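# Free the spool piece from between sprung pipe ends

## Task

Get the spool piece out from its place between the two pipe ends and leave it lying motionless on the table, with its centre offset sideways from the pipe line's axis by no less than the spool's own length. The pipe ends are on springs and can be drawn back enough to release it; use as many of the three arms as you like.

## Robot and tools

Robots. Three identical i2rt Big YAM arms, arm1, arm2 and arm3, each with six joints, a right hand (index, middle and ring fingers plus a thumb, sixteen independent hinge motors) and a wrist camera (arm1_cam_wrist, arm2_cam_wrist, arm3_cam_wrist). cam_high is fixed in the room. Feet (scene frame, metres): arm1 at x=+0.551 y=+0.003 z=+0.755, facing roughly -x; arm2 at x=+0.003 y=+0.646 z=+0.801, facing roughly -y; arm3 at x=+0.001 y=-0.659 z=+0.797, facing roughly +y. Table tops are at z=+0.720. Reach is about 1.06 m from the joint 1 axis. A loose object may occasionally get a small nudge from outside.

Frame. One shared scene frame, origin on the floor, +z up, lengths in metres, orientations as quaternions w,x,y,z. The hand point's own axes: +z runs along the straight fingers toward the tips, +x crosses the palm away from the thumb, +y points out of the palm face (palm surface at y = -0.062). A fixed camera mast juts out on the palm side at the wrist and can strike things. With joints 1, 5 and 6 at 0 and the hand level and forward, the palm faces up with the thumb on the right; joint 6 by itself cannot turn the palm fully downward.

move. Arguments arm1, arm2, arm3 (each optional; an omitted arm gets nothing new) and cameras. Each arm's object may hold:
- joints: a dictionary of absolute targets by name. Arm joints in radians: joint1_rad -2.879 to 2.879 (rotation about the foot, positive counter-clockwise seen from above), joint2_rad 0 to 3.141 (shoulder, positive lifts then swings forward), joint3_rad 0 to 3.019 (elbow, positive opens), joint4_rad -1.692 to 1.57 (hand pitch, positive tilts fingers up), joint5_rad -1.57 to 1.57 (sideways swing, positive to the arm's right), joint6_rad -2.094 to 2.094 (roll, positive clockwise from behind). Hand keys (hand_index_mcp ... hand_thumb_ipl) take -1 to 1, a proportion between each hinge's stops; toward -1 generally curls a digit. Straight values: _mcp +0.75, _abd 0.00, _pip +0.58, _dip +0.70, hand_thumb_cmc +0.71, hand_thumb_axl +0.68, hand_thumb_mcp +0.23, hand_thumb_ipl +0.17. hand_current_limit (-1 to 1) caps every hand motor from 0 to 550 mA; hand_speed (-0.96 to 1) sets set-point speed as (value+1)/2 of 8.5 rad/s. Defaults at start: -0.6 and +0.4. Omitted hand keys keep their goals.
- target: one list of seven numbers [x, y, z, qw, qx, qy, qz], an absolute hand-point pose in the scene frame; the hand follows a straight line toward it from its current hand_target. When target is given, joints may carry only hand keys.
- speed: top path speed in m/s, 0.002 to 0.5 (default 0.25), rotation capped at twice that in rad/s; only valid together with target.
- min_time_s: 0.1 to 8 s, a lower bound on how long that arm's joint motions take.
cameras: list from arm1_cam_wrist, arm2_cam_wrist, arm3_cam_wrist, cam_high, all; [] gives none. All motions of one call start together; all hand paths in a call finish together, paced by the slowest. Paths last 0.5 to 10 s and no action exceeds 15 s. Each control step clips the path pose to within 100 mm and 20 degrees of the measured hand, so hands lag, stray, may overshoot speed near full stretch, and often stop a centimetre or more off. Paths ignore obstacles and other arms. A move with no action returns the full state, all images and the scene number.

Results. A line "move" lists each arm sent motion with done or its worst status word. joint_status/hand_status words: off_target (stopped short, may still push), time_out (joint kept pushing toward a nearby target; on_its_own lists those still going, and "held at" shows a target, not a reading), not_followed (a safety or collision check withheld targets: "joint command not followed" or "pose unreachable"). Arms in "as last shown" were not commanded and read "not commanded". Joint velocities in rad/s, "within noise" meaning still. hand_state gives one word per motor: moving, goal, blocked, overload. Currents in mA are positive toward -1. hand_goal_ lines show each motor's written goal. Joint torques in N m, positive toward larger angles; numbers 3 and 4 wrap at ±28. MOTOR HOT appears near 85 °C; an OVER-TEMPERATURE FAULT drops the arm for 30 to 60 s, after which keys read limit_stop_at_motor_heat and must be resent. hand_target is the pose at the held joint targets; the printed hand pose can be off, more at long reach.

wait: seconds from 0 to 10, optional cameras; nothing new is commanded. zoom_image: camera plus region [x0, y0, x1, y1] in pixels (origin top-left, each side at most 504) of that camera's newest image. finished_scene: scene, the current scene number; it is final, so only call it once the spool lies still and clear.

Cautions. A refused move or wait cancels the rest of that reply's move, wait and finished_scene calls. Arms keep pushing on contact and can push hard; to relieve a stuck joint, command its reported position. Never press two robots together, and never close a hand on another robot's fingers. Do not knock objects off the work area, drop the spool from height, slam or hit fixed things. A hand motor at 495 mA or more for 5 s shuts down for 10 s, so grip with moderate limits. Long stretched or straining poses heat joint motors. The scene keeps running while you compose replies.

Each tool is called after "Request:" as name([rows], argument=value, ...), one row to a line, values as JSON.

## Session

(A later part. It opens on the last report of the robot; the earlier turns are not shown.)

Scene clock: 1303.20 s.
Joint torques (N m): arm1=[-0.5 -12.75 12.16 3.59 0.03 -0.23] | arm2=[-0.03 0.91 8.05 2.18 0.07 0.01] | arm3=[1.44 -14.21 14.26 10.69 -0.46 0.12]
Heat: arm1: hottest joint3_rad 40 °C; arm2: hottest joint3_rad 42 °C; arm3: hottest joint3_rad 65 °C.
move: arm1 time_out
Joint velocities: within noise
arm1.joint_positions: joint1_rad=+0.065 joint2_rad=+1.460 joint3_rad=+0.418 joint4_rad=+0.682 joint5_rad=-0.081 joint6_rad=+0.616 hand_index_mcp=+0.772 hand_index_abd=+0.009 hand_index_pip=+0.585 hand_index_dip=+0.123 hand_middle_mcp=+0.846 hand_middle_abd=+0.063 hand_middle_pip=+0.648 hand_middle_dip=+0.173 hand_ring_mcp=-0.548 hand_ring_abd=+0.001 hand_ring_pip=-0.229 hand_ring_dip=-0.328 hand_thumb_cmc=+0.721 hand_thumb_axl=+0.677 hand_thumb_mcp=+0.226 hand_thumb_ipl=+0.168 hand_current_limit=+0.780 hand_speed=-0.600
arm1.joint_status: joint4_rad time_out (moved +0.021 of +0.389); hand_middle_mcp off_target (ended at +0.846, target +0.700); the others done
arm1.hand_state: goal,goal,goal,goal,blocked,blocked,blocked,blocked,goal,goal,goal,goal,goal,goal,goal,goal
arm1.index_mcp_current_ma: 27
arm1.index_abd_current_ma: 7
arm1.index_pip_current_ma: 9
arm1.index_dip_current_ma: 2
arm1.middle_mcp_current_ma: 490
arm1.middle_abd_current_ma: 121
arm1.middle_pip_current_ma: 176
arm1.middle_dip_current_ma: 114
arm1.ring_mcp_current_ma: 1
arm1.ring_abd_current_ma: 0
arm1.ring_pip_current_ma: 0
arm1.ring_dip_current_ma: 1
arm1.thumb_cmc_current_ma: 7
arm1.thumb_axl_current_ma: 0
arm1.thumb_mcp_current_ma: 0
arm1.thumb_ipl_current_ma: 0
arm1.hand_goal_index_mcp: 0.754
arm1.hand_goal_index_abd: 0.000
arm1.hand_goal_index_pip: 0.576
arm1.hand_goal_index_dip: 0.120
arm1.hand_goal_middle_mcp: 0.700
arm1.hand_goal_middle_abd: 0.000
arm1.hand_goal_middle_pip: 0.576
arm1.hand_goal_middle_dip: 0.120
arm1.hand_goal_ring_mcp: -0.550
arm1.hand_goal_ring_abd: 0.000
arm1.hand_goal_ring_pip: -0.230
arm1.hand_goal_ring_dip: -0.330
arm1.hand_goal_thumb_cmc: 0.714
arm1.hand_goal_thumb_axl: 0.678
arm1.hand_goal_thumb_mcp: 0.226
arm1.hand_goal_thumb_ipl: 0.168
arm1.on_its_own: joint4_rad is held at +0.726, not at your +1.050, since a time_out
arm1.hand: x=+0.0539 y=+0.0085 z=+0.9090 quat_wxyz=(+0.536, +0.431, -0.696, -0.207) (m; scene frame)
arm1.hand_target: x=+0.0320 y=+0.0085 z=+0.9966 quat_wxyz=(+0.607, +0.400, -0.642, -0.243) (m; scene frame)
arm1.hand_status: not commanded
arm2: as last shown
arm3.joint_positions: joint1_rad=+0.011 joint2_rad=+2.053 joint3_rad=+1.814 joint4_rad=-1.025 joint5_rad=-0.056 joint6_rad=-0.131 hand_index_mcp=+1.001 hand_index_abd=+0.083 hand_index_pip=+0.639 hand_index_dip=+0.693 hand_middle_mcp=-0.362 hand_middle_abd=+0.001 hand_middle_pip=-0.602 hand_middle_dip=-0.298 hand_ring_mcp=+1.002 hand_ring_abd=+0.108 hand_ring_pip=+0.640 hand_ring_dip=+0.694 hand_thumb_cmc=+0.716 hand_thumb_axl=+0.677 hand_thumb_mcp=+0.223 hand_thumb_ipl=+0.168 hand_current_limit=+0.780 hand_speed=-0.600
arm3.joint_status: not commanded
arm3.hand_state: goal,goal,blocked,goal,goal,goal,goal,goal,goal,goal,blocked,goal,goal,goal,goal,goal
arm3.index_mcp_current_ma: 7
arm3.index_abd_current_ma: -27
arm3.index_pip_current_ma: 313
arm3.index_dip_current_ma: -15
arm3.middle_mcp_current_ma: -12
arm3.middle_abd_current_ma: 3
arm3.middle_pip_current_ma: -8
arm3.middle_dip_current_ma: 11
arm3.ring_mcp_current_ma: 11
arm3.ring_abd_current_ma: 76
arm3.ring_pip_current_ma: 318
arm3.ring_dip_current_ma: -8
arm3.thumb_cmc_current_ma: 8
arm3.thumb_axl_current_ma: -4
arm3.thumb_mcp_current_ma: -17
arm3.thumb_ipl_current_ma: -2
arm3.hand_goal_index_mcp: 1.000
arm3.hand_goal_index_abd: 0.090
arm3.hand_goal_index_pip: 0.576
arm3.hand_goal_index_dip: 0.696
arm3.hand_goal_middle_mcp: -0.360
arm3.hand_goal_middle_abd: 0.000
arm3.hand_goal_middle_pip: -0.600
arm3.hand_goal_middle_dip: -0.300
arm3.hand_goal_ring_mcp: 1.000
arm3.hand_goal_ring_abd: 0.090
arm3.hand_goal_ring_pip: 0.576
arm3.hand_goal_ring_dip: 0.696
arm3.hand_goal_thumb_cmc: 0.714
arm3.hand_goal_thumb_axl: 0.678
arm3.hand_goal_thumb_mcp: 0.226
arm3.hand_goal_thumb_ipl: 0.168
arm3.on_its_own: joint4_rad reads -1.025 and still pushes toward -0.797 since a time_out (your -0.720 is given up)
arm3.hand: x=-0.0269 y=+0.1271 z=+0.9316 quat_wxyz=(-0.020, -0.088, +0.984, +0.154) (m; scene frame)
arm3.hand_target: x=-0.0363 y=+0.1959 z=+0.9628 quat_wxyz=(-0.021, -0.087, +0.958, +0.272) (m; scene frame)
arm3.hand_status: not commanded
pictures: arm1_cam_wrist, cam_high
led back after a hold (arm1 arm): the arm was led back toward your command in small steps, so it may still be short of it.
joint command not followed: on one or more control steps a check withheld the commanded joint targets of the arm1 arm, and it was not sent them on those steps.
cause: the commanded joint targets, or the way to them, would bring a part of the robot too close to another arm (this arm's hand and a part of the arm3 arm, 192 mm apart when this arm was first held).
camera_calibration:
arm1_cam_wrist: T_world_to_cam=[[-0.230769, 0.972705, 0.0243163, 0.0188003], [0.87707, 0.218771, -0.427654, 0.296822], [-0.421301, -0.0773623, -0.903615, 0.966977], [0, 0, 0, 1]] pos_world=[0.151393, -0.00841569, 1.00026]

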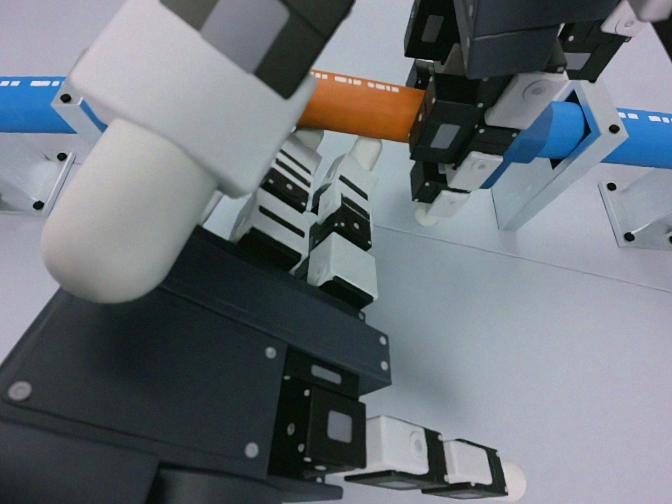

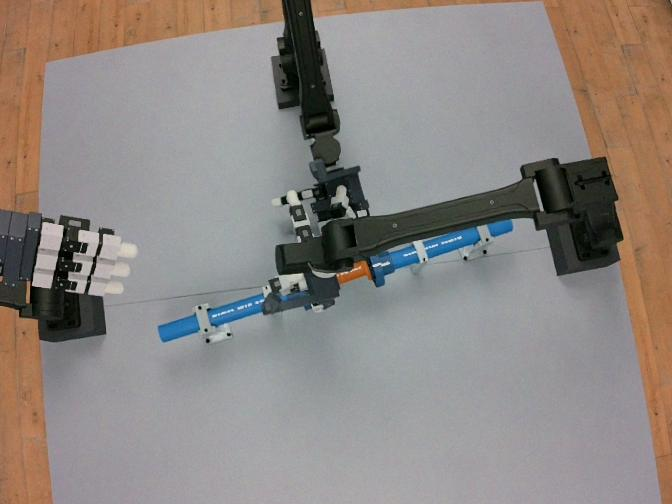

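Request:
move(arm1={"target": [0.029, -0.010, 0.905, 0.5513, 0.5083, -0.5672, -0.342], "speed": 0.12, "joints": {"hand_middle_mcp": 0.754}}, arm3={"target": [-0.040, 0.24, 0.90, -0.0194, -0.0857, 0.9596, 0.2671], "speed": 0.2}, cameras=["arm1_cam_wrist", "cam_high"])

Request:
zoom_image(camera="cam_high", region=[300, 220, 420, 310])

Scene clock: 1367.63 s.
Joint torques (N m): arm1=[-1.08 -9.11 5.49 3.32 -0.15 -0.37] | arm2=[0.44 1.03 8.24 2.22 0.09 0.01] | arm3=[1.67 -10.81 11.86 12.4 -0.37 0.12]
Heat: arm1: hottest joint3_rad 43 °C; arm2: hottest joint3_rad 42 °C; arm3: hottest joint3_rad 65 °C.
move: arm1 off_target; arm3 off_target
Joint velocities: within noise
arm1.joint_positions: joint1_rad=+0.057 joint2_rad=+1.789 joint3_rad=+0.436 joint4_rad=+1.131 joint5_rad=-0.089 joint6_rad=+0.282 hand_index_mcp=+0.772 hand_index_abd=+0.006 hand_index_pip=+0.583 hand_index_dip=+0.123 hand_middle_mcp=+0.802 hand_middle_abd=+0.010 hand_middle_pip=+0.593 hand_middle_dip=+0.126 hand_ring_mcp=-0.548 hand_ring_abd=+0.001 hand_ring_pip=-0.229 hand_ring_dip=-0.328 hand_thumb_cmc=+0.721 hand_thumb_axl=+0.677 hand_thumb_mcp=+0.226 hand_thumb_ipl=+0.168 hand_current_limit=+0.780 hand_speed=-0.600
arm1.joint_status: hand_middle_mcp off_target (ended at +0.802, target +0.754)
arm1.hand_state: goal,goal,goal,goal,blocked,goal,goal,goal,goal,goal,goal,goal,goal,goal,goal,goal
arm1.index_mcp_current_ma: 25
arm1.index_abd_current_ma: 4
arm1.index_pip_current_ma: 6
arm1.index_dip_current_ma: 2
arm1.middle_mcp_current_ma: 106
arm1.middle_abd_current_ma: 8
arm1.middle_pip_current_ma: 21
arm1.middle_dip_current_ma: 5
arm1.ring_mcp_current_ma: 1
arm1.ring_abd_current_ma: 0
arm1.ring_pip_current_ma: 0
arm1.ring_dip_current_ma: 1
arm1.thumb_cmc_current_ma: 7
arm1.thumb_axl_current_ma: 0
arm1.thumb_mcp_current_ma: 0
arm1.thumb_ipl_current_ma: 0
arm1.hand_goal_index_mcp: 0.754
arm1.hand_goal_index_abd: 0.000
arm1.hand_goal_index_pip: 0.576
arm1.hand_goal_index_dip: 0.120
arm1.hand_goal_middle_mcp: 0.754
arm1.hand_goal_middle_abd: 0.000
arm1.hand_goal_middle_pip: 0.576
arm1.hand_goal_middle_dip: 0.120
arm1.hand_goal_ring_mcp: -0.550
arm1.hand_goal_ring_abd: 0.000
arm1.hand_goal_ring_pip: -0.230
arm1.hand_goal_ring_dip: -0.330
arm1.hand_goal_thumb_cmc: 0.714
arm1.hand_goal_thumb_axl: 0.678
arm1.hand_goal_thumb_mcp: 0.226
arm1.hand_goal_thumb_ipl: 0.168
arm1.hand: x=+0.0381 y=-0.0122 z=+0.8913 quat_wxyz=(+0.539, +0.515, -0.582, -0.325) (m; scene frame)
arm1.hand_target: x=+0.0296 y=-0.0099 z=+0.9051 quat_wxyz=(+0.551, +0.508, -0.567, -0.342) (m; scene frame)
arm1.hand_status: off_target (0.017 m and 3.0 deg from the pose sent, 0.031 m and 23.2 deg at the start)
arm2: as last shown
arm3.joint_positions: joint1_rad=+0.010 joint2_rad=+2.053 joint3_rad=+1.808 joint4_rad=-1.021 joint5_rad=-0.057 joint6_rad=-0.130 hand_index_mcp=+1.001 hand_index_abd=+0.077 hand_index_pip=+0.635 hand_index_dip=+0.693 hand_middle_mcp=-0.375 hand_middle_abd=+0.001 hand_middle_pip=-0.602 hand_middle_dip=-0.298 hand_ring_mcp=+1.002 hand_ring_abd=+0.105 hand_ring_pip=+0.583 hand_ring_dip=+0.698 hand_thumb_cmc=+0.716 hand_thumb_axl=+0.677 hand_thumb_mcp=+0.223 hand_thumb_ipl=+0.168 hand_current_limit=+0.780 hand_speed=-0.600
arm3.joint_status: not commanded
arm3.hand_state: goal,goal,blocked,goal,goal,goal,goal,goal,goal,goal,goal,goal,goal,goal,goal,goal
arm3.index_mcp_current_ma: 7
arm3.index_abd_current_ma: -53
arm3.index_pip_current_ma: 288
arm3.index_dip_current_ma: -14
arm3.middle_mcp_current_ma: -79
arm3.middle_abd_current_ma: 3
arm3.middle_pip_current_ma: -8
arm3.middle_dip_current_ma: 11
arm3.ring_mcp_current_ma: 9
arm3.ring_abd_current_ma: 62
arm3.ring_pip_current_ma: 33
arm3.ring_dip_current_ma: 9
arm3.thumb_cmc_current_ma: 8
arm3.thumb_axl_current_ma: -4
arm3.thumb_mcp_current_ma: -17
arm3.thumb_ipl_current_ma: -2
arm3.hand_goal_index_mcp: 1.000
arm3.hand_goal_index_abd: 0.090
arm3.hand_goal_index_pip: 0.576
arm3.hand_goal_index_dip: 0.696
arm3.hand_goal_middle_mcp: -0.360
arm3.hand_goal_middle_abd: 0.000
arm3.hand_goal_middle_pip: -0.600
arm3.hand_goal_middle_dip: -0.300
arm3.hand_goal_ring_mcp: 1.000
arm3.hand_goal_ring_abd: 0.090
arm3.hand_goal_ring_pip: 0.576
arm3.hand_goal_ring_dip: 0.696
arm3.hand_goal_thumb_cmc: 0.714
arm3.hand_goal_thumb_axl: 0.678
arm3.hand_goal_thumb_mcp: 0.226
arm3.hand_goal_thumb_ipl: 0.168
arm3.hand: x=-0.0267 y=+0.1262 z=+0.9284 quat_wxyz=(-0.021, -0.087, +0.984, +0.153) (m; scene frame)
arm3.hand_target: x=-0.0372 y=+0.1940 z=+0.9122 quat_wxyz=(-0.021, -0.087, +0.963, +0.254) (m; scene frame)
arm3.hand_status: off_target (0.118 m and 13.4 deg from the pose sent, 0.118 m and 13.3 deg at the start; pose on its path clipped on 39 of 68 steps)
pictures: arm1_cam_wrist, cam_high
camera_calibration:
arm1_cam_wrist: T_world_to_cam=[[-0.278355, 0.891055, 0.358524, -0.261347], [0.757707, 0.433112, -0.488153, 0.368788], [-0.590252, 0.135777, -0.795718, 0.855567], [0, 0, 0, 1]] pos_world=[0.15282, -0.0430177, 0.954514]

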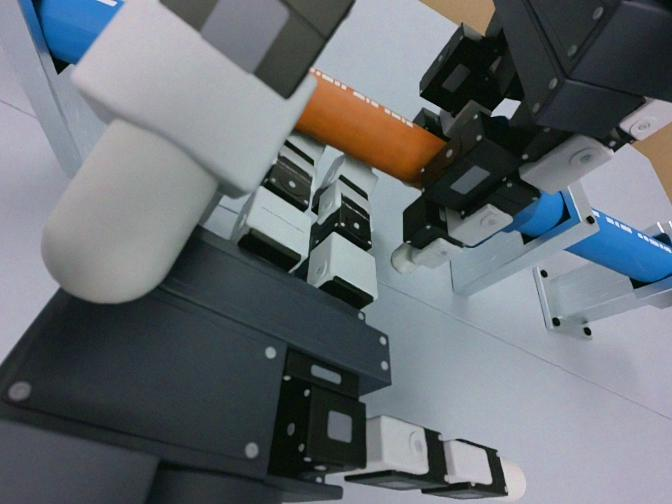

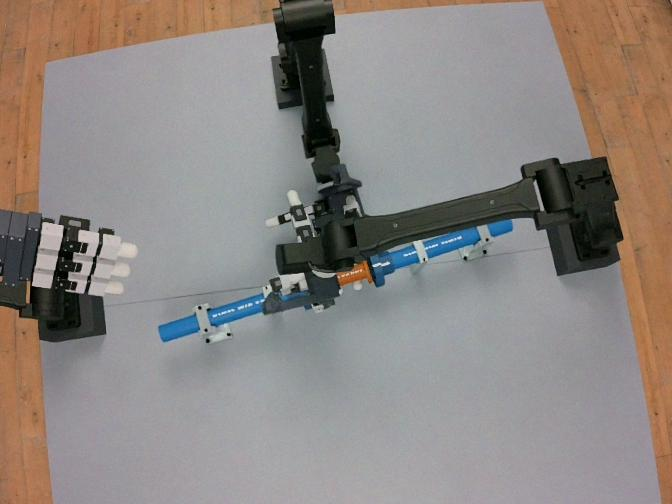

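Scaled by 4.200 from the camera's 672x504 image, which has a finer 960x720 frame.

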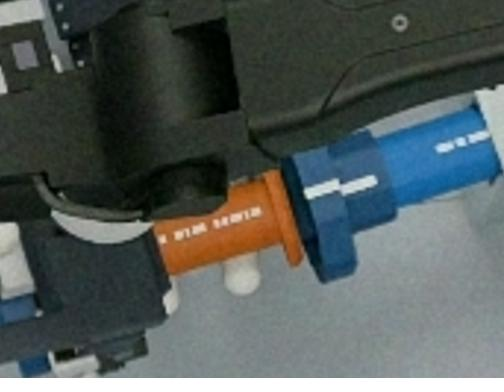

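Request:
move(arm1={"target": [0.020, 0.006, 0.965, 0.5913, 0.4299, -0.6287, -0.2671], "speed": 0.15}, cameras=["arm1_cam_wrist", "cam_high"])

Request:
zoom_image(camera="cam_high", region=[300, 220, 420, 310])

Scene clock: 1377.97 s.
Joint torques (N m): arm1=[-0.91 -12.75 9.22 3.04 0.25 -0.03] | arm2=[0.67 0.91 8.21 2.55 0.08 -0.01] | arm3=[1.55 -10.93 11.86 12.4 -0.38 0.13]
Heat: arm1: hottest joint3_rad 42 °C; arm2: hottest joint3_rad 42 °C; arm3: hottest joint3_rad 63 °C.
move: arm1 off_target
Joint velocities: within noise
arm1.joint_positions: joint1_rad=+0.057 joint2_rad=+1.576 joint3_rad=+0.439 joint4_rad=+0.825 joint5_rad=-0.097 joint6_rad=+0.509 hand_index_mcp=+0.770 hand_index_abd=+0.006 hand_index_pip=+0.583 hand_index_dip=+0.123 hand_middle_mcp=+0.866 hand_middle_abd=+0.038 hand_middle_pip=+0.625 hand_middle_dip=+0.146 hand_ring_mcp=-0.548 hand_ring_abd=+0.001 hand_ring_pip=-0.229 hand_ring_dip=-0.328 hand_thumb_cmc=+0.721 hand_thumb_axl=+0.677 hand_thumb_mcp=+0.226 hand_thumb_ipl=+0.168 hand_current_limit=+0.780 hand_speed=-0.600
arm1.joint_status: not commanded
arm1.hand_state: goal,goal,goal,goal,blocked,blocked,blocked,blocked,goal,goal,goal,goal,goal,goal,goal,goal
arm1.index_mcp_current_ma: 22
arm1.index_abd_current_ma: 4
arm1.index_pip_current_ma: 6
arm1.index_dip_current_ma: 2
arm1.middle_mcp_current_ma: 368
arm1.middle_abd_current_ma: 57
arm1.middle_pip_current_ma: 100
arm1.middle_dip_current_ma: 42
arm1.ring_mcp_current_ma: 1
arm1.ring_abd_current_ma: 0
arm1.ring_pip_current_ma: 0
arm1.ring_dip_current_ma: 1
arm1.thumb_cmc_current_ma: 7
arm1.thumb_axl_current_ma: 0
arm1.thumb_mcp_current_ma: 0
arm1.thumb_ipl_current_ma: 0
arm1.hand_goal_index_mcp: 0.754
arm1.hand_goal_index_abd: 0.000
arm1.hand_goal_index_pip: 0.576
arm1.hand_goal_index_dip: 0.120
arm1.hand_goal_middle_mcp: 0.754
arm1.hand_goal_middle_abd: 0.000
arm1.hand_goal_middle_pip: 0.576
arm1.hand_goal_middle_dip: 0.120
arm1.hand_goal_ring_mcp: -0.550
arm1.hand_goal_ring_abd: 0.000
arm1.hand_goal_ring_pip: -0.230
arm1.hand_goal_ring_dip: -0.330
arm1.hand_goal_thumb_cmc: 0.714
arm1.hand_goal_thumb_axl: 0.678
arm1.hand_goal_thumb_mcp: 0.226
arm1.hand_goal_thumb_ipl: 0.168
arm1.hand: x=+0.0389 y=+0.0022 z=+0.9052 quat_wxyz=(+0.542, +0.462, -0.659, -0.241) (m; scene frame)
arm1.hand_target: x=+0.0240 y=+0.0062 z=+0.9645 quat_wxyz=(+0.591, +0.430, -0.628, -0.266) (m; scene frame)
arm1.hand_status: off_target (0.063 m and 8.1 deg from the pose sent, 0.078 m and 14.3 deg at the start)
arm2, arm3: as last shown
arm3.joint_positions: joint1_rad=+0.010 joint2_rad=+2.053 joint3_rad=+1.808 joint4_rad=-1.021 joint5_rad=-0.057 joint6_rad=-0.131 hand_index_mcp=+1.002 hand_index_abd=+0.080 hand_index_pip=+0.637 hand_index_dip=+0.688 hand_middle_mcp=-0.375 hand_middle_abd=+0.001 hand_middle_pip=-0.602 hand_middle_dip=-0.298 hand_ring_mcp=+1.003 hand_ring_abd=+0.108 hand_ring_pip=+0.640 hand_ring_dip=+0.693 hand_thumb_cmc=+0.716 hand_thumb_axl=+0.677 hand_thumb_mcp=+0.223 hand_thumb_ipl=+0.168 hand_current_limit=+0.780 hand_speed=-0.600
arm3.hand_state: goal,goal,blocked,goal,goal,goal,goal,goal,goal,goal,blocked,goal,goal,goal,goal,goal
arm3.index_mcp_current_ma: 8
arm3.index_abd_current_ma: -40
arm3.index_pip_current_ma: 301
arm3.index_dip_current_ma: -37
arm3.middle_mcp_current_ma: -76
arm3.ring_mcp_current_ma: 13
arm3.ring_abd_current_ma: 76
arm3.ring_pip_current_ma: 318
arm3.ring_dip_current_ma: -15
arm3.hand: x=-0.0268 y=+0.1262 z=+0.9284 quat_wxyz=(-0.021, -0.088, +0.984, +0.153) (m; scene frame)
pictures: arm1_cam_wrist, cam_high
camera_calibration:
arm1_cam_wrist: T_world_to_cam=[[-0.26483, 0.955764, 0.127987, -0.0709509], [0.837807, 0.293771, -0.460193, 0.340533], [-0.477434, -0.0146443, -0.878545, 0.936064], [0, 0, 0, 1]] pos_world=[0.142818, -0.0185183, 0.988167]

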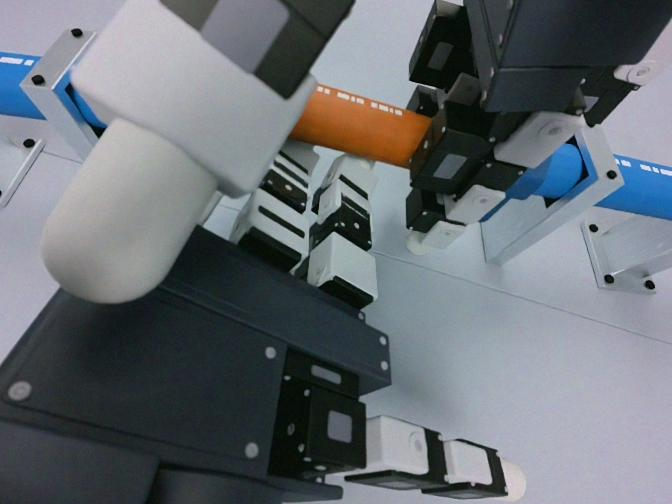

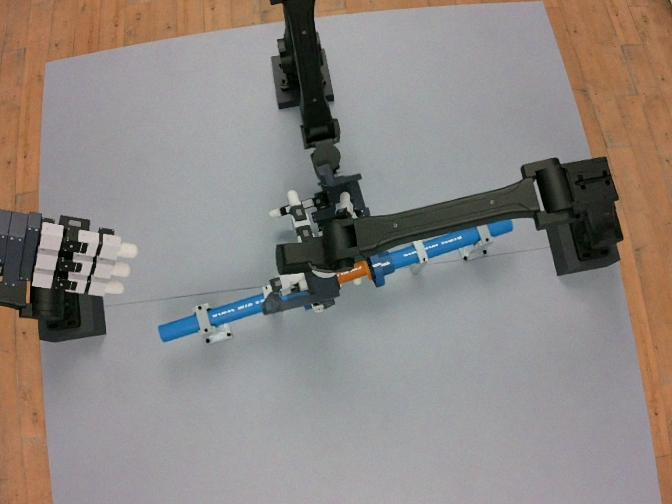

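Scaled by 4.200 from the camera's 672x504 image, which has a finer 960x720 frame.

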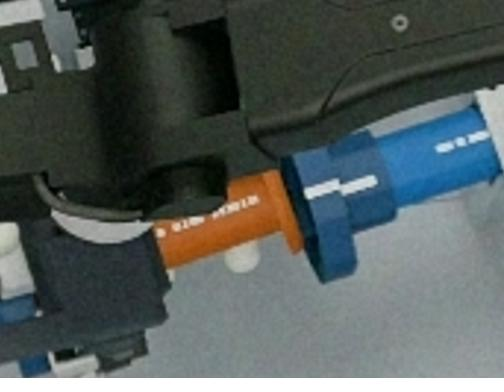

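Request:
move(arm3={"joints": {"hand_ring_abd": -0.04, "hand_index_abd": 0.12}}, cameras=["arm1_cam_wrist", "cam_high"])

Request:
zoom_image(camera="cam_high", region=[300, 220, 420, 310])

Scene clock: 1390.47 s.
Joint torques (N m): arm1=[-0.79 -12.57 9.2 3.08 0.25 -0.01] | arm2=[-0.73 1.32 8.05 2.11 0.09 0.07] | arm3=[1.61 -10.93 11.85 12.38 -0.38 0.13]
Heat: arm1: hottest joint3_rad 42 °C; arm2: hottest joint3_rad 42 °C; arm3: hottest joint3_rad 62 °C.
move: arm3 off_target
Joint velocities: within noise
arm1, arm2: as last shown
arm1.hand: x=+0.0389 y=+0.0022 z=+0.9051 quat_wxyz=(+0.542, +0.461, -0.659, -0.241) (m; scene frame)
arm1.hand_target: x=+0.0240 y=+0.0061 z=+0.9644 quat_wxyz=(+0.591, +0.430, -0.628, -0.266) (m; scene frame)
arm3.joint_positions: joint1_rad=+0.010 joint2_rad=+2.053 joint3_rad=+1.808 joint4_rad=-1.021 joint5_rad=-0.057 joint6_rad=-0.131 hand_index_mcp=+1.002 hand_index_abd=+0.084 hand_index_pip=+0.637 hand_index_dip=+0.688 hand_middle_mcp=-0.375 hand_middle_abd=+0.001 hand_middle_pip=-0.602 hand_middle_dip=-0.298 hand_ring_mcp=+1.003 hand_ring_abd=+0.094 hand_ring_pip=+0.640 hand_ring_dip=+0.693 hand_thumb_cmc=+0.716 hand_thumb_axl=+0.677 hand_thumb_mcp=+0.223 hand_thumb_ipl=+0.168 hand_current_limit=+0.780 hand_speed=-0.600
arm3.joint_status: hand_index_abd off_target (ended at +0.084, target +0.120); hand_ring_abd off_target (ended at +0.094, target -0.040)
arm3.hand_state: goal,blocked,blocked,goal,goal,goal,goal,goal,goal,blocked,blocked,goal,goal,goal,goal,goal
arm3.index_mcp_current_ma: 8
arm3.index_abd_current_ma: -156
arm3.index_pip_current_ma: 301
arm3.index_dip_current_ma: -37
arm3.middle_mcp_current_ma: -76
arm3.middle_abd_current_ma: 3
arm3.middle_pip_current_ma: -8
arm3.middle_dip_current_ma: 11
arm3.ring_mcp_current_ma: 13
arm3.ring_abd_current_ma: 490
arm3.ring_pip_current_ma: 318
arm3.ring_dip_current_ma: -15
arm3.thumb_cmc_current_ma: 8
arm3.thumb_axl_current_ma: -4
arm3.thumb_mcp_current_ma: -17
arm3.thumb_ipl_current_ma: -2
arm3.hand_goal_index_mcp: 1.000
arm3.hand_goal_index_abd: 0.120
arm3.hand_goal_index_pip: 0.576
arm3.hand_goal_index_dip: 0.696
arm3.hand_goal_middle_mcp: -0.360
arm3.hand_goal_middle_abd: 0.000
arm3.hand_goal_middle_pip: -0.600
arm3.hand_goal_middle_dip: -0.300
arm3.hand_goal_ring_mcp: 1.000
arm3.hand_goal_ring_abd: -0.040
arm3.hand_goal_ring_pip: 0.576
arm3.hand_goal_ring_dip: 0.696
arm3.hand_goal_thumb_cmc: 0.714
arm3.hand_goal_thumb_axl: 0.678
arm3.hand_goal_thumb_mcp: 0.226
arm3.hand_goal_thumb_ipl: 0.168
arm3.hand: x=-0.0268 y=+0.1262 z=+0.9284 quat_wxyz=(-0.021, -0.088, +0.984, +0.153) (m; scene frame)
arm3.hand_target: x=-0.0372 y=+0.1939 z=+0.9122 quat_wxyz=(-0.021, -0.087, +0.963, +0.254) (m; scene frame)
arm3.hand_status: not commanded
pictures: arm1_cam_wrist, cam_high
camera_calibration:
arm1_cam_wrist: T_world_to_cam=[[-0.264785, 0.955829, 0.127596, -0.0705688], [0.83789, 0.293545, -0.460186, 0.340511], [-0.477314, -0.0149393, -0.878606, 0.936101], [0, 0, 0, 1]] pos_world=[0.142818, -0.0185189, 0.988167]

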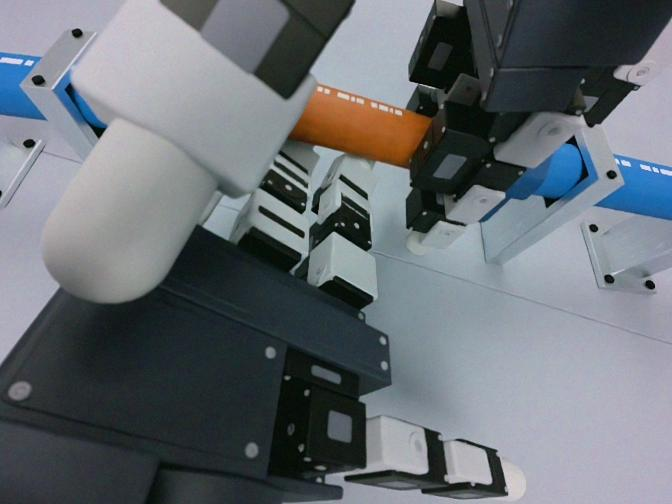

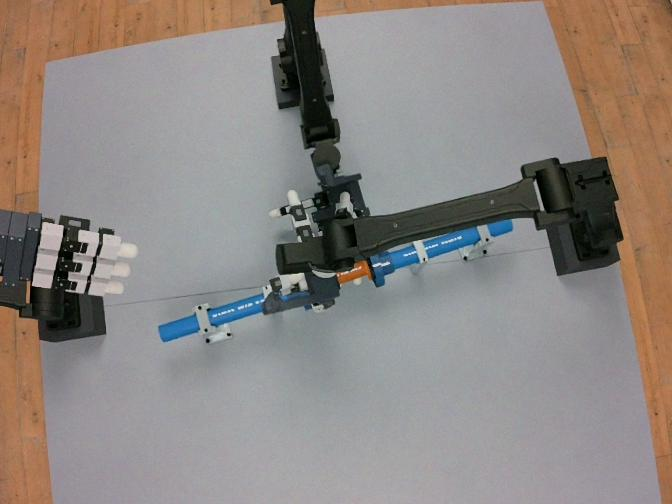

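Scaled by 4.200 from the camera's 672x504 image, which has a finer 960x720 frame.

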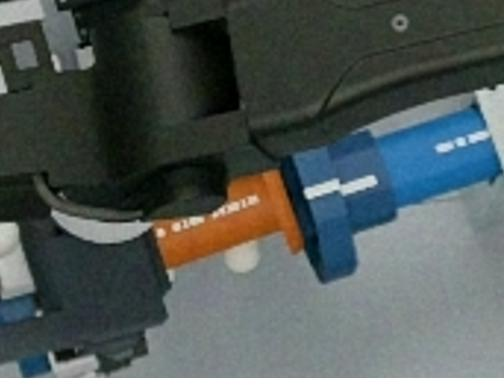

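Request:
move(arm3={"target": [-0.026, 0.118, 0.945, -0.0139, -0.0878, 0.9837, 0.1557], "speed": 0.1, "joints": {"hand_ring_abd": 0.0, "hand_index_abd": 0.10}}, cameras=["arm1_cam_wrist", "arm3_cam_wrist", "cam_high"])

Request:
zoom_image(camera="cam_high", region=[300, 220, 420, 310])

Request:
zoom_image(camera="cam_high", region=[150, 250, 350, 360])

Scene clock: 1421.20 s.
Joint torques (N m): arm1=[-1.38 -12.45 9.24 3.18 0.61 -0.02] | arm2=[1.14 0.44 8.1 2.25 0.09 0.07] | arm3=[1.03 -20.07 8.72 1.91 -0.01 0.02]
Heat: arm1: hottest joint3_rad 43 °C; arm2: hottest joint3_rad 42 °C; arm3: hottest joint3_rad 60 °C.
move: arm3 off_target
Joint velocities: within noise
arm1, arm2: as last shown
arm1.joint_positions: joint1_rad=+0.063 joint2_rad=+1.575 joint3_rad=+0.439 joint4_rad=+0.823 joint5_rad=-0.107 joint6_rad=+0.510 hand_index_mcp=+0.772 hand_index_abd=+0.002 hand_index_pip=+0.585 hand_index_dip=+0.124 hand_middle_mcp=+0.872 hand_middle_abd=+0.034 hand_middle_pip=+0.625 hand_middle_dip=+0.146 hand_ring_mcp=-0.548 hand_ring_abd=+0.001 hand_ring_pip=-0.229 hand_ring_dip=-0.328 hand_thumb_cmc=+0.721 hand_thumb_axl=+0.677 hand_thumb_mcp=+0.226 hand_thumb_ipl=+0.168 hand_current_limit=+0.780 hand_speed=-0.600
arm1.index_mcp_current_ma: 27
arm1.index_abd_current_ma: 1
arm1.index_pip_current_ma: 9
arm1.middle_mcp_current_ma: 397
arm1.middle_abd_current_ma: 49
arm1.middle_pip_current_ma: 102
arm1.hand: x=+0.0388 y=-0.0031 z=+0.9052 quat_wxyz=(+0.545, +0.466, -0.656, -0.236) (m; scene frame)
arm1.hand_target: x=+0.0240 y=+0.0061 z=+0.9645 quat_wxyz=(+0.591, +0.430, -0.628, -0.266) (m; scene frame)
arm3.joint_positions: joint1_rad=+0.010 joint2_rad=+2.025 joint3_rad=+1.772 joint4_rad=-1.046 joint5_rad=-0.045 joint6_rad=-0.134 hand_index_mcp=+1.001 hand_index_abd=+0.093 hand_index_pip=+0.610 hand_index_dip=+0.692 hand_middle_mcp=-0.369 hand_middle_abd=+0.001 hand_middle_pip=-0.602 hand_middle_dip=-0.298 hand_ring_mcp=+1.000 hand_ring_abd=+0.002 hand_ring_pip=+0.578 hand_ring_dip=+0.693 hand_thumb_cmc=+0.716 hand_thumb_axl=+0.677 hand_thumb_mcp=+0.223 hand_thumb_ipl=+0.168 hand_current_limit=+0.780 hand_speed=-0.600
arm3.joint_status: all done
arm3.hand_state: goal,goal,blocked,goal,goal,goal,goal,goal,goal,goal,goal,goal,goal,goal,goal,goal
arm3.index_mcp_current_ma: 3
arm3.index_abd_current_ma: -28
arm3.index_pip_current_ma: 167
arm3.index_dip_current_ma: -17
arm3.middle_mcp_current_ma: -44
arm3.middle_abd_current_ma: 3
arm3.middle_pip_current_ma: -8
arm3.middle_dip_current_ma: 11
arm3.ring_mcp_current_ma: 2
arm3.ring_abd_current_ma: 9
arm3.ring_pip_current_ma: 9
arm3.ring_dip_current_ma: -14
arm3.thumb_cmc_current_ma: 8
arm3.thumb_axl_current_ma: -4
arm3.thumb_mcp_current_ma: -17
arm3.thumb_ipl_current_ma: -2
arm3.hand_goal_index_mcp: 1.000
arm3.hand_goal_index_abd: 0.100
arm3.hand_goal_index_pip: 0.576
arm3.hand_goal_index_dip: 0.696
arm3.hand_goal_middle_mcp: -0.360
arm3.hand_goal_middle_abd: 0.000
arm3.hand_goal_middle_pip: -0.600
arm3.hand_goal_middle_dip: -0.300
arm3.hand_goal_ring_mcp: 1.000
arm3.hand_goal_ring_abd: 0.000
arm3.hand_goal_ring_pip: 0.576
arm3.hand_goal_ring_dip: 0.696
arm3.hand_goal_thumb_cmc: 0.714
arm3.hand_goal_thumb_axl: 0.678
arm3.hand_goal_thumb_mcp: 0.226
arm3.hand_goal_thumb_ipl: 0.168
arm3.hand: x=-0.0244 y=+0.1100 z=+0.9273 quat_wxyz=(-0.016, -0.088, +0.987, +0.137) (m; scene frame)
arm3.hand_target: x=-0.0261 y=+0.1176 z=+0.9451 quat_wxyz=(-0.014, -0.088, +0.984, +0.156) (m; scene frame)
arm3.hand_status: off_target (0.019 m and 2.2 deg from the pose sent, 0.018 m and 0.8 deg at the start)
pictures: arm1_cam_wrist, arm3_cam_wrist, cam_high
camera_calibration:
arm1_cam_wrist: T_world_to_cam=[[-0.280702, 0.951721, 0.124233, -0.0618617], [0.833212, 0.305879, -0.460647, 0.342876], [-0.476408, -0.0257921, -0.878846, 0.936159], [0, 0, 0, 1]] pos_world=[0.14294, -0.0218581, 0.98837]
arm3_cam_wrist: T_world_to_cam=[[0.622677, 0.763015, 0.173442, -0.197515], [0.588426, -0.602714, 0.538971, -0.463232], [0.515779, -0.233547, -0.824274, 0.930131], [0, 0, 0, 1]] pos_world=[-0.0841762, 0.0887397, 1.05061]

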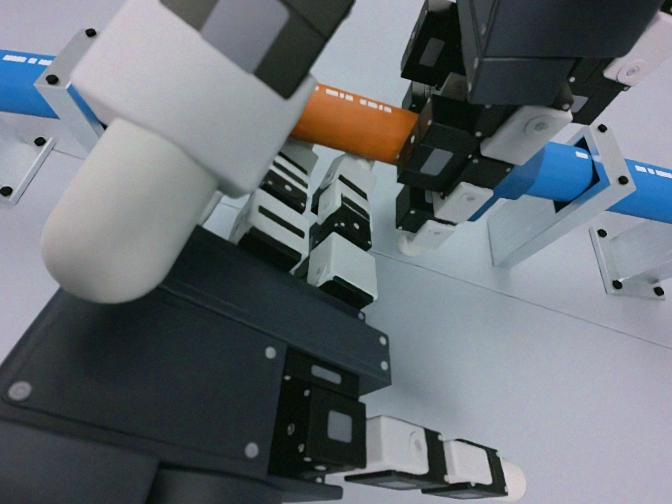

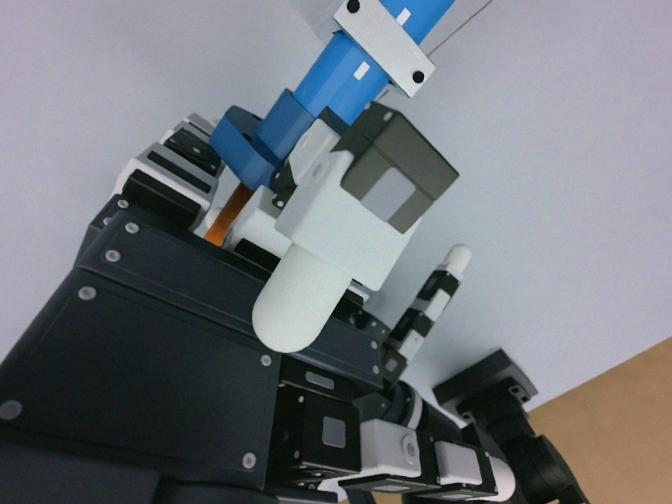

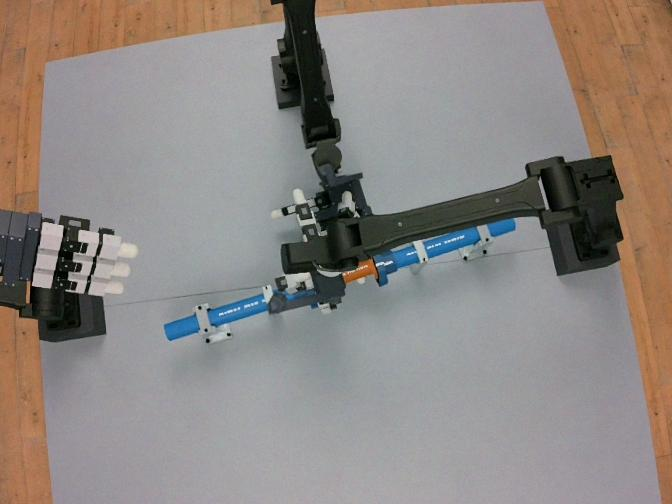

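Scaled by 4.200 from the camera's 672x504 image, which has a finer 960x720 frame.

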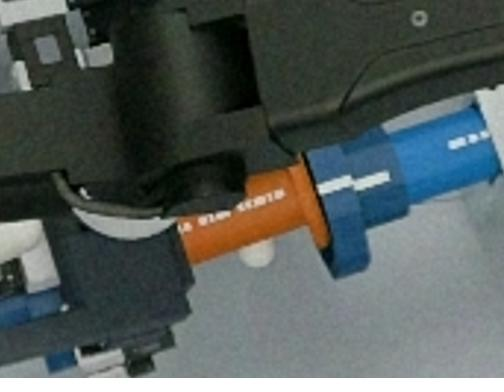

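Scaled by 2.520 from the camera's 672x504 image, which has a finer 960x720 frame.

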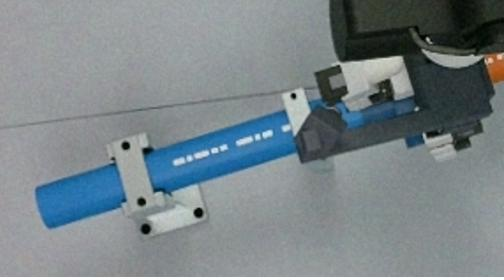

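Request:
move(arm3={"target": [-0.040, 0.25, 0.93, -0.0194, -0.0857, 0.9596, 0.2671], "speed": 0.2}, cameras=["cam_high"])

Request:
move(arm3={"joints": {"joint4_rad": -0.70}}, cameras=["arm1_cam_wrist", "cam_high"])

Request:
zoom_image(camera="cam_high", region=[300, 220, 420, 310])

Scene clock: 1432.93 s.
Joint torques (N m): arm1=[-0.97 -11.22 9.42 3.15 0.11 -0.11] | arm2=[0.62 1.08 8.13 2.22 0.02 0.06] | arm3=[1.55 -11.75 14.38 11.04 -0.42 0.14]
Heat: arm1: hottest joint3_rad 43 °C; arm2: hottest joint3_rad 42 °C; arm3: hottest joint3_rad 56 °C.
move: arm3 off_target
Joint velocities: within noise
arm1: as last shown
arm1.joint_positions: joint1_rad=+0.060 joint2_rad=+1.559 joint3_rad=+0.439 joint4_rad=+0.823 joint5_rad=-0.094 joint6_rad=+0.517 hand_index_mcp=+0.783 hand_index_abd=+0.010 hand_index_pip=+0.589 hand_index_dip=+0.126 hand_middle_mcp=+0.867 hand_middle_abd=+0.032 hand_middle_pip=+0.620 hand_middle_dip=+0.131 hand_ring_mcp=-0.548 hand_ring_abd=+0.001 hand_ring_pip=-0.229 hand_ring_dip=-0.328 hand_thumb_cmc=+0.721 hand_thumb_axl=+0.677 hand_thumb_mcp=+0.226 hand_thumb_ipl=+0.168 hand_current_limit=+0.780 hand_speed=-0.600
arm1.hand_state: blocked,goal,goal,goal,blocked,blocked,blocked,goal,goal,goal,goal,goal,goal,goal,goal,goal
arm1.index_mcp_current_ma: 51
arm1.index_abd_current_ma: 8
arm1.index_pip_current_ma: 15
arm1.index_dip_current_ma: 5
arm1.middle_mcp_current_ma: 370
arm1.middle_abd_current_ma: 44
arm1.middle_pip_current_ma: 87
arm1.middle_dip_current_ma: 12
arm1.hand: x=+0.0394 y=+0.0014 z=+0.9131 quat_wxyz=(+0.549, +0.457, -0.657, -0.243) (m; scene frame)
arm1.hand_target: x=+0.0239 y=+0.0061 z=+0.9646 quat_wxyz=(+0.591, +0.430, -0.628, -0.267) (m; scene frame)
arm2.joint_positions: joint1_rad=-0.121 joint2_rad=+0.598 joint3_rad=+1.370 joint4_rad=-1.294 joint5_rad=+0.082 joint6_rad=+1.105 hand_index_mcp=+0.755 hand_index_abd=+0.000 hand_index_pip=+0.577 hand_index_dip=+0.696 hand_middle_mcp=+0.755 hand_middle_abd=+0.000 hand_middle_pip=+0.577 hand_middle_dip=+0.696 hand_ring_mcp=+0.755 hand_ring_abd=+0.000 hand_ring_pip=+0.577 hand_ring_dip=+0.696 hand_thumb_cmc=+0.715 hand_thumb_axl=+0.677 hand_thumb_mcp=+0.226 hand_thumb_ipl=+0.168 hand_current_limit=+0.400 hand_speed=-0.600
arm2.joint_status: not commanded
arm2.hand_state: goal,goal,goal,goal,goal,goal,goal,goal,goal,goal,goal,goal,goal,goal,goal,goal
arm2.index_mcp_current_ma: 1
arm2.index_abd_current_ma: 0
arm2.index_pip_current_ma: 1
arm2.index_dip_current_ma: 0
arm2.middle_mcp_current_ma: 1
arm2.middle_abd_current_ma: 0
arm2.middle_pip_current_ma: 1
arm2.middle_dip_current_ma: 0
arm2.ring_mcp_current_ma: 1
arm2.ring_abd_current_ma: 0
arm2.ring_pip_current_ma: 1
arm2.ring_dip_current_ma: 0
arm2.thumb_cmc_current_ma: 1
arm2.thumb_axl_current_ma: -1
arm2.thumb_mcp_current_ma: 0
arm2.thumb_ipl_current_ma: 0
arm2.hand_goal_index_mcp: 0.754
arm2.hand_goal_index_abd: 0.000
arm2.hand_goal_index_pip: 0.576
arm2.hand_goal_index_dip: 0.696
arm2.hand_goal_middle_mcp: 0.754
arm2.hand_goal_middle_abd: 0.000
arm2.hand_goal_middle_pip: 0.576
arm2.hand_goal_middle_dip: 0.696
arm2.hand_goal_ring_mcp: 0.754
arm2.hand_goal_ring_abd: 0.000
arm2.hand_goal_ring_pip: 0.576
arm2.hand_goal_ring_dip: 0.696
arm2.hand_goal_thumb_cmc: 0.714
arm2.hand_goal_thumb_axl: 0.678
arm2.hand_goal_thumb_mcp: 0.226
arm2.hand_goal_thumb_ipl: 0.168
arm2.hand: x=-0.1167 y=+0.4160 z=+1.3623 quat_wxyz=(+0.452, +0.707, -0.499, +0.216) (m; scene frame)
arm2.hand_target: x=-0.1165 y=+0.4190 z=+1.3752 quat_wxyz=(+0.463, +0.700, -0.495, +0.222) (m; scene frame)
arm2.hand_status: not commanded
arm3.joint_positions: joint1_rad=+0.010 joint2_rad=+2.042 joint3_rad=+1.793 joint4_rad=-1.019 joint5_rad=-0.056 joint6_rad=-0.133 hand_index_mcp=+1.001 hand_index_abd=+0.087 hand_index_pip=+0.624 hand_index_dip=+0.688 hand_middle_mcp=-0.370 hand_middle_abd=+0.001 hand_middle_pip=-0.602 hand_middle_dip=-0.298 hand_ring_mcp=+1.001 hand_ring_abd=+0.004 hand_ring_pip=+0.572 hand_ring_dip=+0.693 hand_thumb_cmc=+0.716 hand_thumb_axl=+0.677 hand_thumb_mcp=+0.223 hand_thumb_ipl=+0.168 hand_current_limit=+0.780 hand_speed=-0.600
arm3.joint_status: not commanded
arm3.hand_state: goal,goal,blocked,goal,goal,goal,goal,goal,goal,goal,goal,goal,goal,goal,goal,goal
arm3.index_mcp_current_ma: 7
arm3.index_abd_current_ma: -56
arm3.index_pip_current_ma: 233
arm3.index_dip_current_ma: -37
arm3.middle_mcp_current_ma: -51
arm3.middle_abd_current_ma: 3
arm3.middle_pip_current_ma: -8
arm3.middle_dip_current_ma: 11
arm3.ring_mcp_current_ma: 7
arm3.ring_abd_current_ma: 17
arm3.ring_pip_current_ma: -18
arm3.ring_dip_current_ma: -14
arm3.thumb_cmc_current_ma: 8
arm3.thumb_axl_current_ma: -4
arm3.thumb_mcp_current_ma: -17
arm3.thumb_ipl_current_ma: -2
arm3.hand_goal_index_mcp: 1.000
arm3.hand_goal_index_abd: 0.100
arm3.hand_goal_index_pip: 0.576
arm3.hand_goal_index_dip: 0.696
arm3.hand_goal_middle_mcp: -0.360
arm3.hand_goal_middle_abd: 0.000
arm3.hand_goal_middle_pip: -0.600
arm3.hand_goal_middle_dip: -0.300
arm3.hand_goal_ring_mcp: 1.000
arm3.hand_goal_ring_abd: 0.000
arm3.hand_goal_ring_pip: 0.576
arm3.hand_goal_ring_dip: 0.696
arm3.hand_goal_thumb_cmc: 0.714
arm3.hand_goal_thumb_axl: 0.678
arm3.hand_goal_thumb_mcp: 0.226
arm3.hand_goal_thumb_ipl: 0.168
arm3.hand: x=-0.0267 y=+0.1220 z=+0.9293 quat_wxyz=(-0.020, -0.089, +0.984, +0.152) (m; scene frame)
arm3.hand_target: x=-0.0365 y=+0.1940 z=+0.9378 quat_wxyz=(-0.021, -0.087, +0.961, +0.261) (m; scene frame)
arm3.hand_status: off_target (0.129 m and 13.5 deg from the pose sent, 0.141 m and 15.3 deg at the start; pose on its path clipped on 24 of 40 steps)
pictures: cam_high

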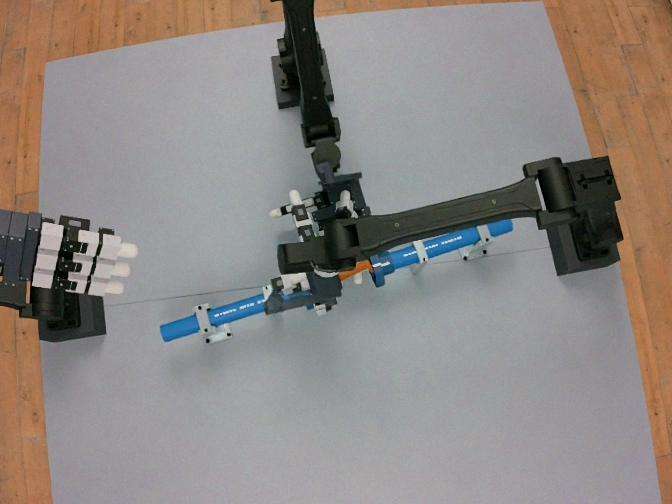

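Scene clock: 1434.67 s.
Joint torques (N m): arm1=[-0.85 -11.46 9.33 3.15 0.03 -0.1] | arm2=[-0.03 1.38 8.03 2.33 0.11 0.01] | arm3=[1.61 -11.99 14.43 10.67 -0.38 0.15]
Heat: arm1: hottest joint3_rad 43 °C; arm2: hottest joint3_rad 42 °C; arm3: hottest joint3_rad 56 °C.
move: arm3 time_out
Joint velocities: within noise
arm1, arm2: as last shown
arm1.joint_positions: joint1_rad=+0.058 joint2_rad=+1.559 joint3_rad=+0.439 joint4_rad=+0.823 joint5_rad=-0.091 joint6_rad=+0.517 hand_index_mcp=+0.783 hand_index_abd=+0.010 hand_index_pip=+0.589 hand_index_dip=+0.126 hand_middle_mcp=+0.866 hand_middle_abd=+0.032 hand_middle_pip=+0.614 hand_middle_dip=+0.130 hand_ring_mcp=-0.548 hand_ring_abd=+0.001 hand_ring_pip=-0.229 hand_ring_dip=-0.328 hand_thumb_cmc=+0.721 hand_thumb_axl=+0.677 hand_thumb_mcp=+0.226 hand_thumb_ipl=+0.168 hand_current_limit=+0.780 hand_speed=-0.600
arm1.index_abd_current_ma: 9
arm1.middle_mcp_current_ma: 366
arm1.middle_pip_current_ma: 70
arm1.middle_dip_current_ma: 10
arm1.hand: x=+0.0394 y=+0.0032 z=+0.9131 quat_wxyz=(+0.548, +0.455, -0.658, -0.244) (m; scene frame)
arm3.joint_positions: joint1_rad=+0.010 joint2_rad=+2.044 joint3_rad=+1.793 joint4_rad=-0.992 joint5_rad=-0.057 joint6_rad=-0.134 hand_index_mcp=+1.002 hand_index_abd=+0.087 hand_index_pip=+0.632 hand_index_dip=+0.684 hand_middle_mcp=-0.369 hand_middle_abd=+0.001 hand_middle_pip=-0.602 hand_middle_dip=-0.298 hand_ring_mcp=+1.002 hand_ring_abd=+0.004 hand_ring_pip=+0.571 hand_ring_dip=+0.693 hand_thumb_cmc=+0.716 hand_thumb_axl=+0.677 hand_thumb_mcp=+0.223 hand_thumb_ipl=+0.168 hand_current_limit=+0.780 hand_speed=-0.600
arm3.joint_status: joint4_rad time_out (moved +0.027 of +0.319)
arm3.hand_state: goal,goal,blocked,goal,goal,goal,goal,goal,goal,goal,goal,goal,goal,goal,goal,goal
arm3.index_mcp_current_ma: 9
arm3.index_abd_current_ma: -56
arm3.index_pip_current_ma: 276
arm3.index_dip_current_ma: -57
arm3.middle_mcp_current_ma: -44
arm3.middle_abd_current_ma: 3
arm3.middle_pip_current_ma: -8
arm3.middle_dip_current_ma: 11
arm3.ring_mcp_current_ma: 10
arm3.ring_abd_current_ma: 18
arm3.ring_pip_current_ma: -23
arm3.ring_dip_current_ma: -14
arm3.thumb_cmc_current_ma: 8
arm3.thumb_axl_current_ma: -4
arm3.thumb_mcp_current_ma: -17
arm3.thumb_ipl_current_ma: -2
arm3.hand_goal_index_mcp: 1.000
arm3.hand_goal_index_abd: 0.100
arm3.hand_goal_index_pip: 0.576
arm3.hand_goal_index_dip: 0.696
arm3.hand_goal_middle_mcp: -0.360
arm3.hand_goal_middle_abd: 0.000
arm3.hand_goal_middle_pip: -0.600
arm3.hand_goal_middle_dip: -0.300
arm3.hand_goal_ring_mcp: 1.000
arm3.hand_goal_ring_abd: 0.000
arm3.hand_goal_ring_pip: 0.576
arm3.hand_goal_ring_dip: 0.696
arm3.hand_goal_thumb_cmc: 0.714
arm3.hand_goal_thumb_axl: 0.678
arm3.hand_goal_thumb_mcp: 0.226
arm3.hand_goal_thumb_ipl: 0.168
arm3.on_its_own: joint3_rad reads +1.793 and still pushes toward +1.885 since a time_out; joint4_rad reads -0.992 and still pushes toward -0.767 since a time_out (your -0.700 is given up)
arm3.hand: x=-0.0271 y=+0.1277 z=+0.9322 quat_wxyz=(-0.020, -0.089, +0.982, +0.164) (m; scene frame)
arm3.hand_target: x=-0.0366 y=+0.1965 z=+0.9407 quat_wxyz=(-0.021, -0.087, +0.959, +0.268) (m; scene frame)
arm3.hand_status: not commanded
pictures: arm1_cam_wrist, cam_high
camera_calibration:
arm1_cam_wrist: T_world_to_cam=[[-0.256536, 0.958484, 0.12449, -0.0699036], [0.832759, 0.284568, -0.474904, 0.357168], [-0.490613, -0.0181599, -0.871188, 0.937092], [0, 0, 0, 1]] pos_world=[0.144381, -0.0176197, 0.994706]

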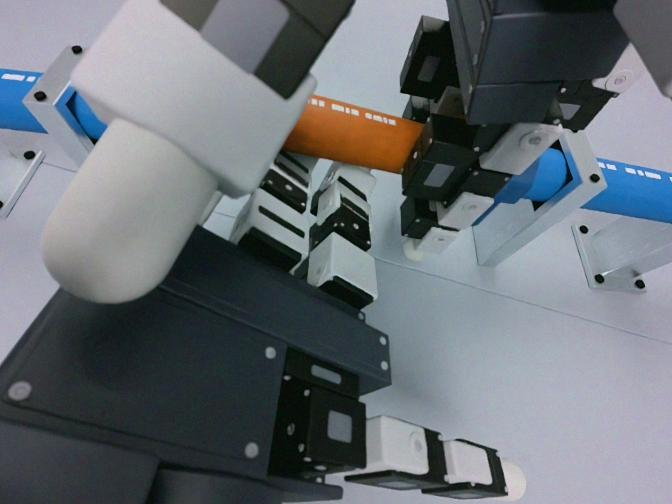

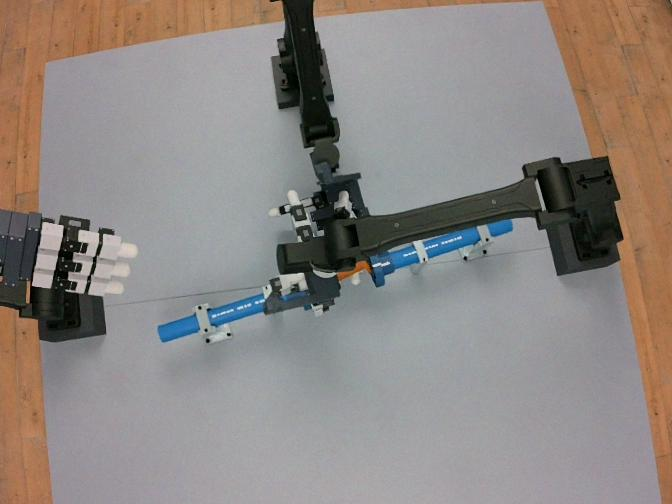

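Scaled by 4.200 from the camera's 672x504 image, which has a finer 960x720 frame.

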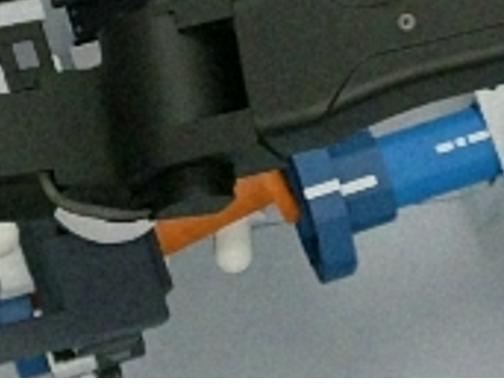

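Request:
move(arm1={"target": [0.020, 0.010, 0.985, 0.6024, 0.4021, -0.6468, -0.2410], "speed": 0.15}, cameras=["arm1_cam_wrist", "cam_high"])

Request:
zoom_image(camera="cam_high", region=[300, 220, 420, 310])

Scene clock: 1440.47 s.
Joint torques (N m): arm1=[-0.44 -9.93 10.54 2.36 0.31 -0.21] | arm2=[0.79 1.03 8.06 2.18 -0.02 0.06] | arm3=[1.67 -11.99 14.43 10.63 -0.29 0.2]
Heat: arm1: hottest joint3_rad 43 °C; arm2: hottest joint3_rad 42 °C; arm3: hottest joint3_rad 57 °C.
move: arm1 off_target
Joint velocities: within noise
arm1.joint_positions: joint1_rad=+0.058 joint2_rad=+1.458 joint3_rad=+0.458 joint4_rad=+0.736 joint5_rad=-0.094 joint6_rad=+0.614 hand_index_mcp=+0.807 hand_index_abd=+0.012 hand_index_pip=+0.605 hand_index_dip=+0.132 hand_middle_mcp=+0.799 hand_middle_abd=+0.012 hand_middle_pip=+0.594 hand_middle_dip=+0.126 hand_ring_mcp=-0.548 hand_ring_abd=+0.001 hand_ring_pip=-0.229 hand_ring_dip=-0.328 hand_thumb_cmc=+0.721 hand_thumb_axl=+0.677 hand_thumb_mcp=+0.226 hand_thumb_ipl=+0.168 hand_current_limit=+0.780 hand_speed=-0.600
arm1.joint_status: not commanded
arm1.hand_state: blocked,goal,blocked,goal,blocked,goal,goal,goal,goal,goal,goal,goal,goal,goal,goal,goal
arm1.index_mcp_current_ma: 123
arm1.index_abd_current_ma: 11
arm1.index_pip_current_ma: 48
arm1.index_dip_current_ma: 13
arm1.middle_mcp_current_ma: 99
arm1.middle_abd_current_ma: 11
arm1.middle_pip_current_ma: 24
arm1.middle_dip_current_ma: 4
arm1.ring_mcp_current_ma: 1
arm1.ring_abd_current_ma: 0
arm1.ring_pip_current_ma: 0
arm1.ring_dip_current_ma: 1
arm1.thumb_cmc_current_ma: 7
arm1.thumb_axl_current_ma: 0
arm1.thumb_mcp_current_ma: 0
arm1.thumb_ipl_current_ma: 0
arm1.hand_goal_index_mcp: 0.754
arm1.hand_goal_index_abd: 0.000
arm1.hand_goal_index_pip: 0.576
arm1.hand_goal_index_dip: 0.120
arm1.hand_goal_middle_mcp: 0.754
arm1.hand_goal_middle_abd: 0.000
arm1.hand_goal_middle_pip: 0.576
arm1.hand_goal_middle_dip: 0.120
arm1.hand_goal_ring_mcp: -0.550
arm1.hand_goal_ring_abd: 0.000
arm1.hand_goal_ring_pip: -0.230
arm1.hand_goal_ring_dip: -0.330
arm1.hand_goal_thumb_cmc: 0.714
arm1.hand_goal_thumb_axl: 0.678
arm1.hand_goal_thumb_mcp: 0.226
arm1.hand_goal_thumb_ipl: 0.168
arm1.on_its_own: hand_middle_mcp moved -0.066 toward your old target +0.754
arm1.hand: x=+0.0384 y=+0.0082 z=+0.9423 quat_wxyz=(+0.572, +0.420, -0.669, -0.222) (m; scene frame)
arm1.hand_target: x=+0.0231 y=+0.0100 z=+0.9851 quat_wxyz=(+0.602, +0.402, -0.647, -0.241) (m; scene frame)
arm1.hand_status: off_target (0.047 m and 5.3 deg from the pose sent, 0.075 m and 8.8 deg at the start)
arm2, arm3: as last shown
arm3.joint_positions: joint1_rad=+0.009 joint2_rad=+2.045 joint3_rad=+1.793 joint4_rad=-0.993 joint5_rad=-0.059 joint6_rad=-0.139 hand_index_mcp=+1.001 hand_index_abd=+0.125 hand_index_pip=+0.577 hand_index_dip=+0.693 hand_middle_mcp=-0.365 hand_middle_abd=+0.001 hand_middle_pip=-0.602 hand_middle_dip=-0.298 hand_ring_mcp=+1.002 hand_ring_abd=-0.014 hand_ring_pip=+0.571 hand_ring_dip=+0.693 hand_thumb_cmc=+0.716 hand_thumb_axl=+0.677 hand_thumb_mcp=+0.223 hand_thumb_ipl=+0.168 hand_current_limit=+0.780 hand_speed=-0.600
arm3.hand_state: goal,blocked,goal,goal,goal,goal,goal,goal,goal,goal,goal,goal,goal,goal,goal,goal
arm3.index_mcp_current_ma: 6
arm3.index_abd_current_ma: 107
arm3.index_pip_current_ma: 4
arm3.index_dip_current_ma: -13
arm3.middle_mcp_current_ma: -24
arm3.ring_abd_current_ma: -57
arm3.ring_pip_current_ma: -21
arm3.thumb_cmc_current_ma: 10
arm3.on_its_own: joint3_rad reads +1.793 and still pushes toward +1.885 since a time_out; joint4_rad reads -0.993 and still pushes toward -0.767 since a time_out (your -0.700 is given up)
arm3.hand: x=-0.0270 y=+0.1276 z=+0.9319 quat_wxyz=(-0.021, -0.091, +0.982, +0.164) (m; scene frame)
arm3.hand_target: x=-0.0366 y=+0.1965 z=+0.9409 quat_wxyz=(-0.021, -0.087, +0.959, +0.268) (m; scene frame)
pictures: arm1_cam_wrist, cam_high
camera_calibration:
arm1_cam_wrist: T_world_to_cam=[[-0.233816, 0.971609, 0.0361252, 0.00367243], [0.830918, 0.218977, -0.511492, 0.405523], [-0.504881, -0.0895779, -0.858529, 0.95136], [0, 0, 0, 1]] pos_world=[0.144225, -0.00714747, 1.02406]

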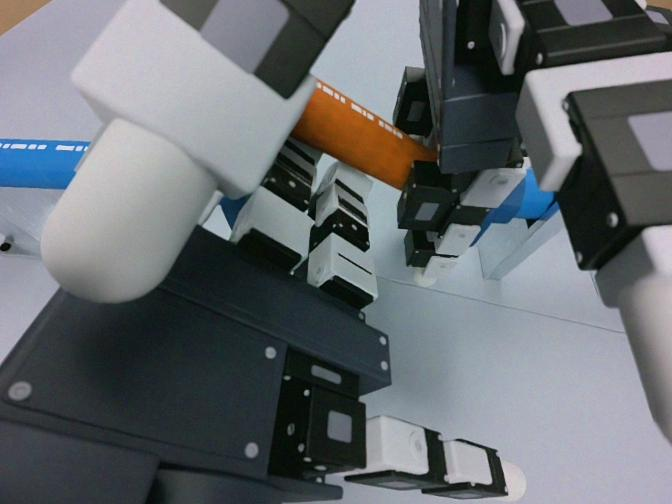

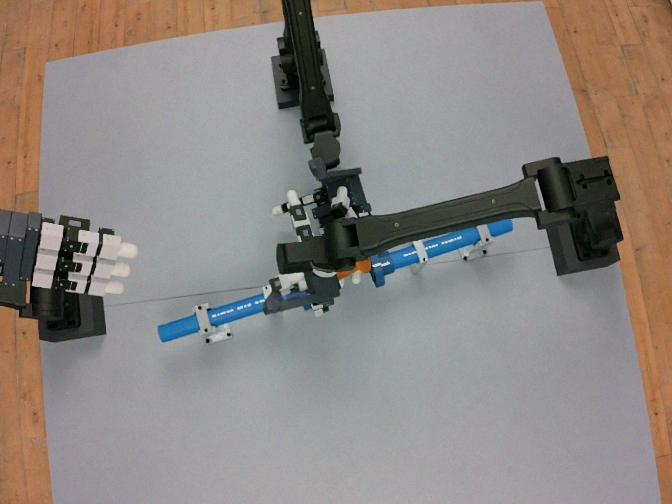

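Scaled by 4.200 from the camera's 672x504 image, which has a finer 960x720 frame.

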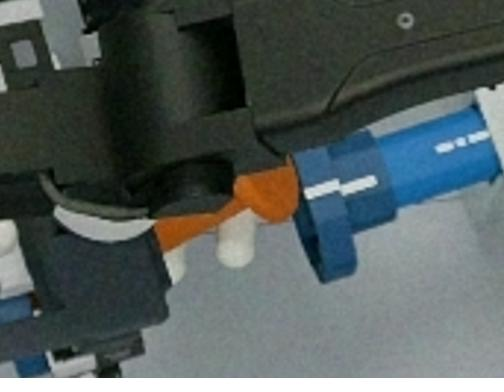

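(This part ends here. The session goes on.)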